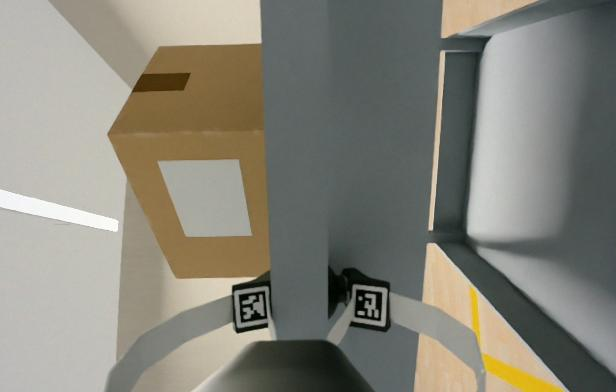

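move(
  blocking=false,
  r2={"base":{"translate_m":0.0,"strafe_m":-0.27},"pace":"slow","contact_limits":{"translate_m":0.3}},
  cameras=[],
)

wait(
  seconds=5,
  cameras=[],
)

move(
  blocking=false,
  r2={"base":{"rotate_rad":0.17},"pace":"slow"},
  cameras=[],
)

wait(
  seconds=3,
  cameras=["r2_wrist_camera"],
)

move(
  blocking=false,
  r2={"base":{"translate_m":0.03,"strafe_m":-0.24},"pace":"slow","contact_limits":{"translate_m":0.3}},
  cameras=[],
)

wait(
  seconds=5,
  cameras=[],
)

move(
  blocking=false,
  r2={"base":{"rotate_rad":0.18},"pace":"slow"},
  cameras=[],
)

wait(
  seconds=3,
  cameras=["r2_head_camera","r2_wrist_camera"],
)

Scene clock: 1157.20 s.
move: r2 moving
r1: as last shown
r1.base_tilt: forward=-1.6 right=+1.3
r1.lidar_m: 3.74 2.59 1.92 1.83 1.96 2.10 2.00 2.16 2.95 2.88 3.00 3.89
r1.motor_effort: lift_m=+14(14) arm_m=-4(5) wheel_0=+1(2) wheel_1=+2(2) wheel_2=+1(1)
r1.servo_current: wrist_yaw_rad=52(65) wrist_pitch_rad=39(52) wrist_roll_rad=52(59) gripper_m=46(46)
r1.wrist_depth_mm: - - - - - - - / - - - - - - - / - - - - - - - / - - - - - - - / - - - - - - - / 1576 1618 1464 198 1537 1499 1430 / 1138 1078 178 184 162 1008 1060
r2.base_odometry: x=-2.248 y=-6.119 heading=+2.388
r2.turned_by_wheels: +0.000
r2.turned_by_imu: +0.001
r2.base_tilt: forward=-0.7 right=+0.0
r2.lidar_m: 0.41 0.48 1.08 0.96 0.95 1.18 1.27 1.25 1.55 1.84 1.83 0.40
r2.base_status: translate_m moving; strafe_m moving
r2.joint_positions: lift_m=+0.687 arm_m=+0.000 wrist_yaw_rad=+0.000 wrist_pitch_rad=+0.007 wrist_roll_rad=+1.569 gripper_m=-0.037
r2.joint_status: not commanded
r2.measured_speeds: translate_m=+0.000 strafe_m=-0.054 rotate_rad=-0.001 lift_m=+0.000 arm_m=+0.000 wrist_yaw_rad=+0.036 wrist_pitch_rad=+0.000 wrist_roll_rad=+0.000
r2.motor_effort: lift_m=+19(20) arm_m=-3(4) wheel_0=+9(12) wheel_1=-9(9) wheel_2=+0(7)
r2.servo_current: wrist_yaw_rad=59(65) wrist_pitch_rad=52(52) wrist_roll_rad=39(52) gripper_m=98(104)
r2.contact_limits: translate_m 0.3
r2.hand_pose: x=+0.4593 y=-0.0874 z=+0.8631 quat_wxyz=(+0.708, +0.706, +0.002, -0.002) (m; r2's base frame)
r2.wrist_depth_mm: - - - 133 187 - - / - - 484 138 195 - - / - 436 430 143 206 - - / - - 496 151 213 - - / - - 597 156 222 - - / - - 186 165 178 1708 - / - - - - - 1708 473
pictures: none
No camera images: "cameras" was empty.

Scene clock: 1160.53 s.
earlier move: r2 done
r1.base_odometry: x=-2.731 y=+2.033 heading=+2.834
r1.turned_by_wheels: +0.000
r1.turned_by_imu: +0.000
r1.base_tilt: forward=-1.6 right=+1.3
r1.lidar_m: 3.71 2.60 1.90 1.86 1.96 2.10 2.00 2.13 2.99 2.87 3.03 3.87
r1.base_status: not commanded
r1.joint_positions: lift_m=+0.250 arm_m=+0.000 wrist_yaw_rad=-0.002 wrist_pitch_rad=+0.002 wrist_roll_rad=+0.000 gripper_m=-0.020
r1.joint_status: not commanded
r1.measured_speeds: all 0
r1.motor_effort: lift_m=+14(14) arm_m=-4(5) wheel_0=+2(2) wheel_1=+2(2) wheel_2=+1(1)
r1.servo_current: wrist_yaw_rad=52(65) wrist_pitch_rad=39(52) wrist_roll_rad=46(65) gripper_m=46(52)
r1.hand_pose: x=+0.4592 y=-0.0881 z=+0.4280 quat_wxyz=(+1.000, +0.000, +0.001, -0.001) (m; r1's base frame)
r1.wrist_depth_mm: - - - - - - - / - - - - - - - / - - - - - - - / - - - - - - - / - - - - - - - / 1618 1618 1464 198 1537 1499 1464 / 1138 1078 179 182 161 1008 1042
r2.base_odometry: x=-2.074 y=-5.932 heading=+2.388
r2.turned_by_wheels: +0.000
r2.turned_by_imu: +0.001
r2.base_tilt: forward=-0.6 right=+0.1
r2.lidar_m: 0.36 0.38 1.38 1.22 1.24 1.40 1.17 1.22 1.50 1.59 1.58 0.43
r2.base_status: done
r2.joint_positions: lift_m=+0.687 arm_m=+0.000 wrist_yaw_rad=+0.002 wrist_pitch_rad=+0.007 wrist_roll_rad=+1.569 gripper_m=-0.037
r2.joint_status: not commanded
r2.measured_speeds: all 0
r2.motor_effort: lift_m=+19(20) arm_m=-3(4) wheel_0=+4(14) wheel_1=-5(9) wheel_2=+0(7)
r2.servo_current: wrist_yaw_rad=52(65) wrist_pitch_rad=39(59) wrist_roll_rad=39(59) gripper_m=98(111)
r2.contact_limits: translate_m 0.3
r2.hand_pose: x=+0.4595 y=-0.0867 z=+0.8631 quat_wxyz=(+0.708, +0.706, +0.003, -0.002) (m; r2's base frame)
r2.wrist_depth_mm: - - - 177 238 1499 1118 / - - - 175 236 1618 525 / - - - 173 235 798 - / - - 466 172 232 831 - / - - 480 170 230 820 - / - - 185 169 177 - - / - - 574 - 227 - -
wait: 3.33 of 5 s (r2 has come to rest)
pictures: none
No camera images: "cameras" was empty.

Scene clock: 1161.03 s.
move: r2 moving
r1: as last shown
r1.lidar_m: 3.75 2.58 1.91 1.85 1.92 2.10 2.02 2.14 2.98 2.88 3.02 3.87
r1.servo_current: wrist_yaw_rad=33(59) wrist_pitch_rad=39(46) wrist_roll_rad=46(65) gripper_m=46(52)
r1.wrist_depth_mm: - - - - - - - / - - - - - - - / - - - - - - - / - - - - - - - / - - - - - - - / 1618 1618 1464 198 1537 1499 1499 / 1138 1078 178 183 163 1025 1060
r2.base_odometry: x=-2.073 y=-5.933 heading=+2.505
r2.turned_by_wheels: +0.117
r2.turned_by_imu: +0.113
r2.base_tilt: forward=-0.7 right=+0.1
r2.lidar_m: 0.40 0.41 1.30 1.20 1.23 1.34 1.23 1.26 1.65 1.57 1.61 0.40
r2.base_status: rotate_rad moving
r2.joint_positions: lift_m=+0.687 arm_m=+0.000 wrist_yaw_rad=-0.005 wrist_pitch_rad=+0.007 wrist_roll_rad=+1.569 gripper_m=-0.037
r2.joint_status: not commanded
r2.measured_speeds: translate_m=-0.001 strafe_m=-0.001 rotate_rad=+0.346 lift_m=+0.000 arm_m=+0.000 wrist_yaw_rad=+0.000 wrist_pitch_rad=+0.000 wrist_roll_rad=+0.000
r2.motor_effort: lift_m=+19(20) arm_m=-3(4) wheel_0=-7(11) wheel_1=-4(9) wheel_2=-11(12)
r2.servo_current: wrist_yaw_rad=46(59) wrist_pitch_rad=46(52) wrist_roll_rad=52(65) gripper_m=98(104)
r2.hand_pose: x=+0.4588 y=-0.0890 z=+0.8631 quat_wxyz=(+0.708, +0.706, +0.001, -0.004) (m; r2's base frame)
r2.wrist_depth_mm: - - - 160 220 1618 1138 / - - - 162 222 1430 - / - - 521 163 223 831 - / - 473 459 164 225 820 - / - - 508 166 228 842 - / - - 185 167 178 - - / - - - - 231 1464 -
pictures: none
No camera images: "cameras" was empty.

Scene clock: 1161.63 s.
earlier move: r2 done
r1.base_odometry: x=-2.731 y=+2.033 heading=+2.834
r1.turned_by_wheels: +0.000
r1.turned_by_imu: +0.000
r1.base_tilt: forward=-1.6 right=+1.3
r1.lidar_m: 3.74 2.60 1.93 1.83 1.95 2.11 2.02 2.15 2.98 2.87 3.01 3.87
r1.base_status: not commanded
r1.joint_positions: lift_m=+0.250 arm_m=+0.000 wrist_yaw_rad=-0.002 wrist_pitch_rad=+0.002 wrist_roll_rad=+0.000 gripper_m=-0.020
r1.joint_status: not commanded
r1.measured_speeds: all 0
r1.motor_effort: lift_m=+13(14) arm_m=-4(5) wheel_0=+1(2) wheel_1=+2(2) wheel_2=+1(1)
r1.servo_current: wrist_yaw_rad=59(65) wrist_pitch_rad=46(52) wrist_roll_rad=39(65) gripper_m=39(52)
r1.hand_pose: x=+0.4592 y=-0.0881 z=+0.4280 quat_wxyz=(+1.000, +0.000, +0.001, -0.001) (m; r1's base frame)
r1.wrist_depth_mm: - - - - - - - / - - - - - - - / - - - - - - - / - - - - - - - / - - - - - - - / 1618 1661 1397 198 1537 1499 1464 / 1138 1078 179 183 162 1008 1042
r2.base_odometry: x=-2.073 y=-5.933 heading=+2.557
r2.turned_by_wheels: +0.052
r2.turned_by_imu: +0.051
r2.base_tilt: forward=-0.7 right=+0.0
r2.lidar_m: 0.39 0.44 1.27 1.21 1.25 1.30 1.22 1.25 1.67 1.59 1.66 0.42
r2.base_status: done
r2.joint_positions: lift_m=+0.687 arm_m=+0.000 wrist_yaw_rad=-0.001 wrist_pitch_rad=+0.007 wrist_roll_rad=+1.569 gripper_m=-0.037
r2.joint_status: not commanded
r2.measured_speeds: all 0
r2.motor_effort: lift_m=+19(20) arm_m=-3(4) wheel_0=-3(11) wheel_1=-4(9) wheel_2=-6(12)
r2.servo_current: wrist_yaw_rad=46(59) wrist_pitch_rad=52(52) wrist_roll_rad=52(65) gripper_m=98(104)
r2.hand_pose: x=+0.4592 y=-0.0878 z=+0.8631 quat_wxyz=(+0.708, +0.706, +0.002, -0.003) (m; r2's base frame)
r2.wrist_depth_mm: - - - 145 202 1537 - / - - 554 148 207 - - / - 459 439 152 213 809 - / - 504 473 157 219 831 - / - - 554 162 224 - - / - - 185 166 178 - - / - - - - 239 1576 477
wait: 0.60 of 3 s (r2 has come to rest)
pictures: r2_wrist_camera
Images, in order (width x height): r2_wrist_camera 616x392.

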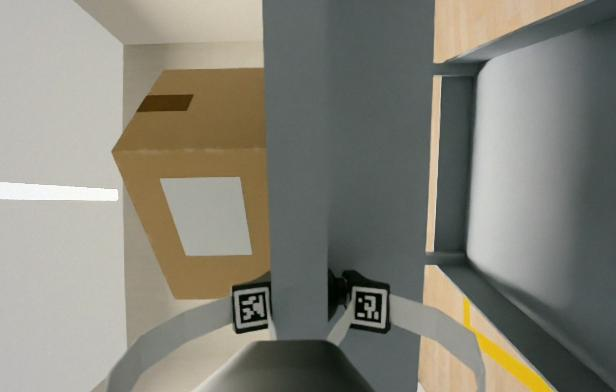

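Scene clock: 1162.13 s.
move: r2 moving
r1: as last shown
r1.lidar_m: 3.75 2.60 1.89 1.85 1.94 2.11 2.01 2.15 2.97 2.87 3.02 3.89
r1.motor_effort: lift_m=+13(14) arm_m=-4(5) wheel_0=+2(3) wheel_1=+2(2) wheel_2=+1(1)
r1.servo_current: wrist_yaw_rad=59(59) wrist_pitch_rad=46(52) wrist_roll_rad=52(65) gripper_m=46(46)
r1.wrist_depth_mm: - - - - - - - / - - - - - - - / - - - - - - - / - - - - - - - / - - - - - - - / 1576 1661 1464 198 1499 1537 1499 / 1160 1078 179 184 162 1025 1078
r2.base_odometry: x=-2.067 y=-5.921 heading=+2.556
r2.turned_by_wheels: +0.000
r2.turned_by_imu: +0.000
r2.base_tilt: forward=-0.7 right=+0.1
r2.lidar_m: 0.39 0.44 1.29 1.21 1.25 1.32 1.22 1.26 1.69 1.55 1.66 0.40
r2.base_status: translate_m moving; strafe_m moving
r2.joint_positions: lift_m=+0.687 arm_m=+0.000 wrist_yaw_rad=-0.001 wrist_pitch_rad=+0.007 wrist_roll_rad=+1.569 gripper_m=-0.037
r2.joint_status: not commanded
r2.measured_speeds: translate_m=+0.007 strafe_m=-0.053 rotate_rad=-0.002 lift_m=+0.000 arm_m=+0.000 wrist_yaw_rad=+0.000 wrist_pitch_rad=+0.000 wrist_roll_rad=+0.000
r2.motor_effort: lift_m=+19(20) arm_m=-4(4) wheel_0=+11(11) wheel_1=-7(8) wheel_2=-7(9)
r2.servo_current: wrist_yaw_rad=39(59) wrist_pitch_rad=46(52) wrist_roll_rad=59(59) gripper_m=98(104)
r2.contact_limits: translate_m 0.3
r2.hand_pose: x=+0.4592 y=-0.0878 z=+0.8631 quat_wxyz=(+0.708, +0.706, +0.002, -0.003) (m; r2's base frame)
r2.wrist_depth_mm: - - - 144 201 1499 - / - - 554 148 206 - - / - 462 439 152 212 798 - / - 504 477 156 218 831 - / - - 549 162 225 - - / - - 185 167 178 - - / - - - - 238 1537 484
pictures: none
No camera images: "cameras" was empty.

Scene clock: 1165.27 s.
earlier move: r2 done
r1.base_odometry: x=-2.731 y=+2.033 heading=+2.834
r1.turned_by_wheels: +0.000
r1.turned_by_imu: +0.000
r1.base_tilt: forward=-1.6 right=+1.3
r1.lidar_m: 3.74 2.62 1.93 1.83 1.93 2.11 2.01 2.17 2.97 2.88 3.03 3.86
r1.base_status: not commanded
r1.joint_positions: lift_m=+0.250 arm_m=+0.000 wrist_yaw_rad=-0.002 wrist_pitch_rad=+0.002 wrist_roll_rad=+0.000 gripper_m=-0.020
r1.joint_status: not commanded
r1.measured_speeds: all 0
r1.motor_effort: lift_m=+14(14) arm_m=-5(5) wheel_0=+2(3) wheel_1=+2(2) wheel_2=+1(1)
r1.servo_current: wrist_yaw_rad=46(65) wrist_pitch_rad=39(52) wrist_roll_rad=46(65) gripper_m=46(52)
r1.hand_pose: x=+0.4592 y=-0.0881 z=+0.4280 quat_wxyz=(+1.000, +0.000, +0.001, -0.001) (m; r1's base frame)
r1.wrist_depth_mm: - - - - - - - / - - - - - - - / - - - - - - - / - - - - - - - / - - - - - - - / 1576 1661 1430 198 1499 1499 1464 / 1138 1060 178 183 162 1008 1060
r2.base_odometry: x=-1.966 y=-5.716 heading=+2.557
r2.turned_by_wheels: +0.000
r2.turned_by_imu: +0.001
r2.base_tilt: forward=-0.6 right=+0.1
r2.lidar_m: 0.38 0.39 1.52 1.44 1.52 1.32 1.22 1.27 1.40 1.34 1.39 0.44
r2.base_status: done
r2.joint_positions: lift_m=+0.687 arm_m=+0.000 wrist_yaw_rad=+0.001 wrist_pitch_rad=+0.007 wrist_roll_rad=+1.569 gripper_m=-0.037
r2.joint_status: not commanded
r2.measured_speeds: all 0
r2.motor_effort: lift_m=+19(20) arm_m=-3(4) wheel_0=+4(12) wheel_1=-5(9) wheel_2=-3(9)
r2.servo_current: wrist_yaw_rad=59(59) wrist_pitch_rad=46(52) wrist_roll_rad=52(59) gripper_m=104(104)
r2.contact_limits: translate_m 0.3
r2.hand_pose: x=+0.4594 y=-0.0870 z=+0.8631 quat_wxyz=(+0.708, +0.706, +0.003, -0.002) (m; r2's base frame)
r2.wrist_depth_mm: - - - 175 237 1537 1138 / - - - 174 235 1618 535 / - - 640 172 234 798 - / - - 459 171 232 831 - / - - 484 170 231 831 - / - - 185 168 178 - - / - - 585 - 228 - -
wait: 3.13 of 5 s (r2 has come to rest)
pictures: none
No camera images: "cameras" was empty.

Scene clock: 1165.77 s.
move: r2 moving
r1: as last shown
r1.lidar_m: 3.75 2.61 1.93 1.85 1.96 2.09 2.02 2.18 2.95 2.87 3.01 3.85
r1.motor_effort: lift_m=+14(14) arm_m=-4(5) wheel_0=+2(2) wheel_1=+2(2) wheel_2=+1(1)
r1.servo_current: wrist_yaw_rad=39(59) wrist_pitch_rad=33(46) wrist_roll_rad=59(59) gripper_m=46(46)
r1.wrist_depth_mm: - - - - - - - / - - - - - - - / - - - - - - - / - - - - - - - / - - - - - - - / 1661 1618 1464 198 1537 1499 1430 / 1182 1060 178 183 162 1025 1042
r2.base_odometry: x=-1.966 y=-5.716 heading=+2.676
r2.turned_by_wheels: +0.119
r2.turned_by_imu: +0.115
r2.base_tilt: forward=-0.7 right=+0.1
r2.lidar_m: 0.38 0.41 1.47 1.45 1.57 1.27 1.24 1.36 1.38 1.34 1.44 0.42
r2.base_status: rotate_rad moving
r2.joint_positions: lift_m=+0.687 arm_m=+0.000 wrist_yaw_rad=-0.006 wrist_pitch_rad=+0.007 wrist_roll_rad=+1.569 gripper_m=-0.037
r2.joint_status: not commanded
r2.measured_speeds: translate_m=+0.001 strafe_m=-0.001 rotate_rad=+0.374 lift_m=+0.000 arm_m=+0.000 wrist_yaw_rad=+0.000 wrist_pitch_rad=+0.000 wrist_roll_rad=+0.000
r2.motor_effort: lift_m=+19(19) arm_m=-4(4) wheel_0=-6(12) wheel_1=-6(9) wheel_2=-13(14)
r2.servo_current: wrist_yaw_rad=52(59) wrist_pitch_rad=46(52) wrist_roll_rad=46(59) gripper_m=104(104)
r2.hand_pose: x=+0.4588 y=-0.0891 z=+0.8631 quat_wxyz=(+0.708, +0.706, +0.000, -0.004) (m; r2's base frame)
r2.wrist_depth_mm: - - - 159 217 1661 1138 / - - - 160 220 768 - / - - 508 163 223 809 - / - 477 462 164 225 831 - / - - 517 167 227 831 - / - - 185 167 178 - - / - - - - 232 135 -
pictures: none
No camera images: "cameras" was empty.

Scene clock: 1166.40 s.
earlier move: r2 done
r1.base_odometry: x=-2.731 y=+2.033 heading=+2.834
r1.turned_by_wheels: +0.000
r1.turned_by_imu: +0.000
r1.base_tilt: forward=-1.6 right=+1.3
r1.lidar_m: 3.74 2.57 1.91 1.84 1.95 2.10 2.02 2.17 2.98 2.88 3.00 3.84
r1.base_status: not commanded
r1.joint_positions: lift_m=+0.250 arm_m=+0.000 wrist_yaw_rad=-0.002 wrist_pitch_rad=+0.002 wrist_roll_rad=+0.000 gripper_m=-0.020
r1.joint_status: not commanded
r1.measured_speeds: all 0
r1.motor_effort: lift_m=+13(14) arm_m=-4(5) wheel_0=+2(2) wheel_1=+2(2) wheel_2=+1(1)
r1.servo_current: wrist_yaw_rad=39(59) wrist_pitch_rad=39(52) wrist_roll_rad=46(72) gripper_m=39(46)
r1.hand_pose: x=+0.4592 y=-0.0881 z=+0.4280 quat_wxyz=(+1.000, +0.000, +0.001, -0.001) (m; r1's base frame)
r1.wrist_depth_mm: - - - - - - - / - - - - - - - / - - - - - - - / - - - - - - - / - - - - - - - / 1576 1618 1464 198 1537 1499 1464 / 1138 1060 179 184 161 1025 1042
r2.base_odometry: x=-1.966 y=-5.716 heading=+2.735
r2.turned_by_wheels: +0.060
r2.turned_by_imu: +0.058
r2.base_tilt: forward=-0.7 right=+0.1
r2.lidar_m: 0.40 0.44 1.48 1.46 1.60 1.25 1.24 1.39 1.36 1.32 1.48 0.41
r2.base_status: done
r2.joint_positions: lift_m=+0.687 arm_m=+0.000 wrist_yaw_rad=-0.003 wrist_pitch_rad=+0.007 wrist_roll_rad=+1.569 gripper_m=-0.037
r2.joint_status: not commanded
r2.measured_speeds: all 0
r2.motor_effort: lift_m=+19(20) arm_m=-3(4) wheel_0=-3(12) wheel_1=-4(9) wheel_2=-7(14)
r2.servo_current: wrist_yaw_rad=52(59) wrist_pitch_rad=52(52) wrist_roll_rad=46(59) gripper_m=104(104)
r2.hand_pose: x=+0.4590 y=-0.0883 z=+0.8631 quat_wxyz=(+0.708, +0.706, +0.001, -0.003) (m; r2's base frame)
r2.wrist_depth_mm: - - - 143 200 1499 - / - - 535 147 206 - - / - 445 442 151 212 820 - / - 504 477 156 217 820 - / - - 559 161 225 - - / - - 185 166 178 - - / - - - - - 1576 492
wait: 0.63 of 3 s (r2 has come to rest)
pictures: r2_head_camera, r2_wrist_camera
Images, in order (width x height): r2_head_camera 420x560, r2_wrist_camera 616x392.

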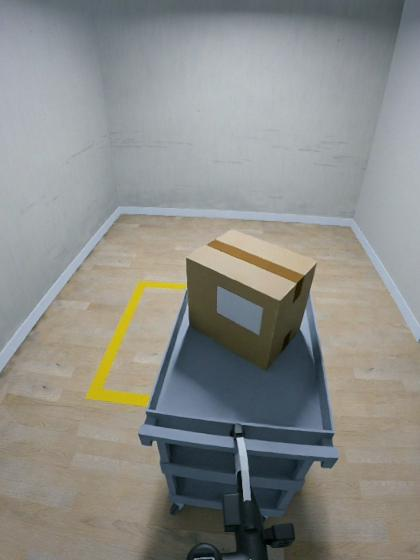

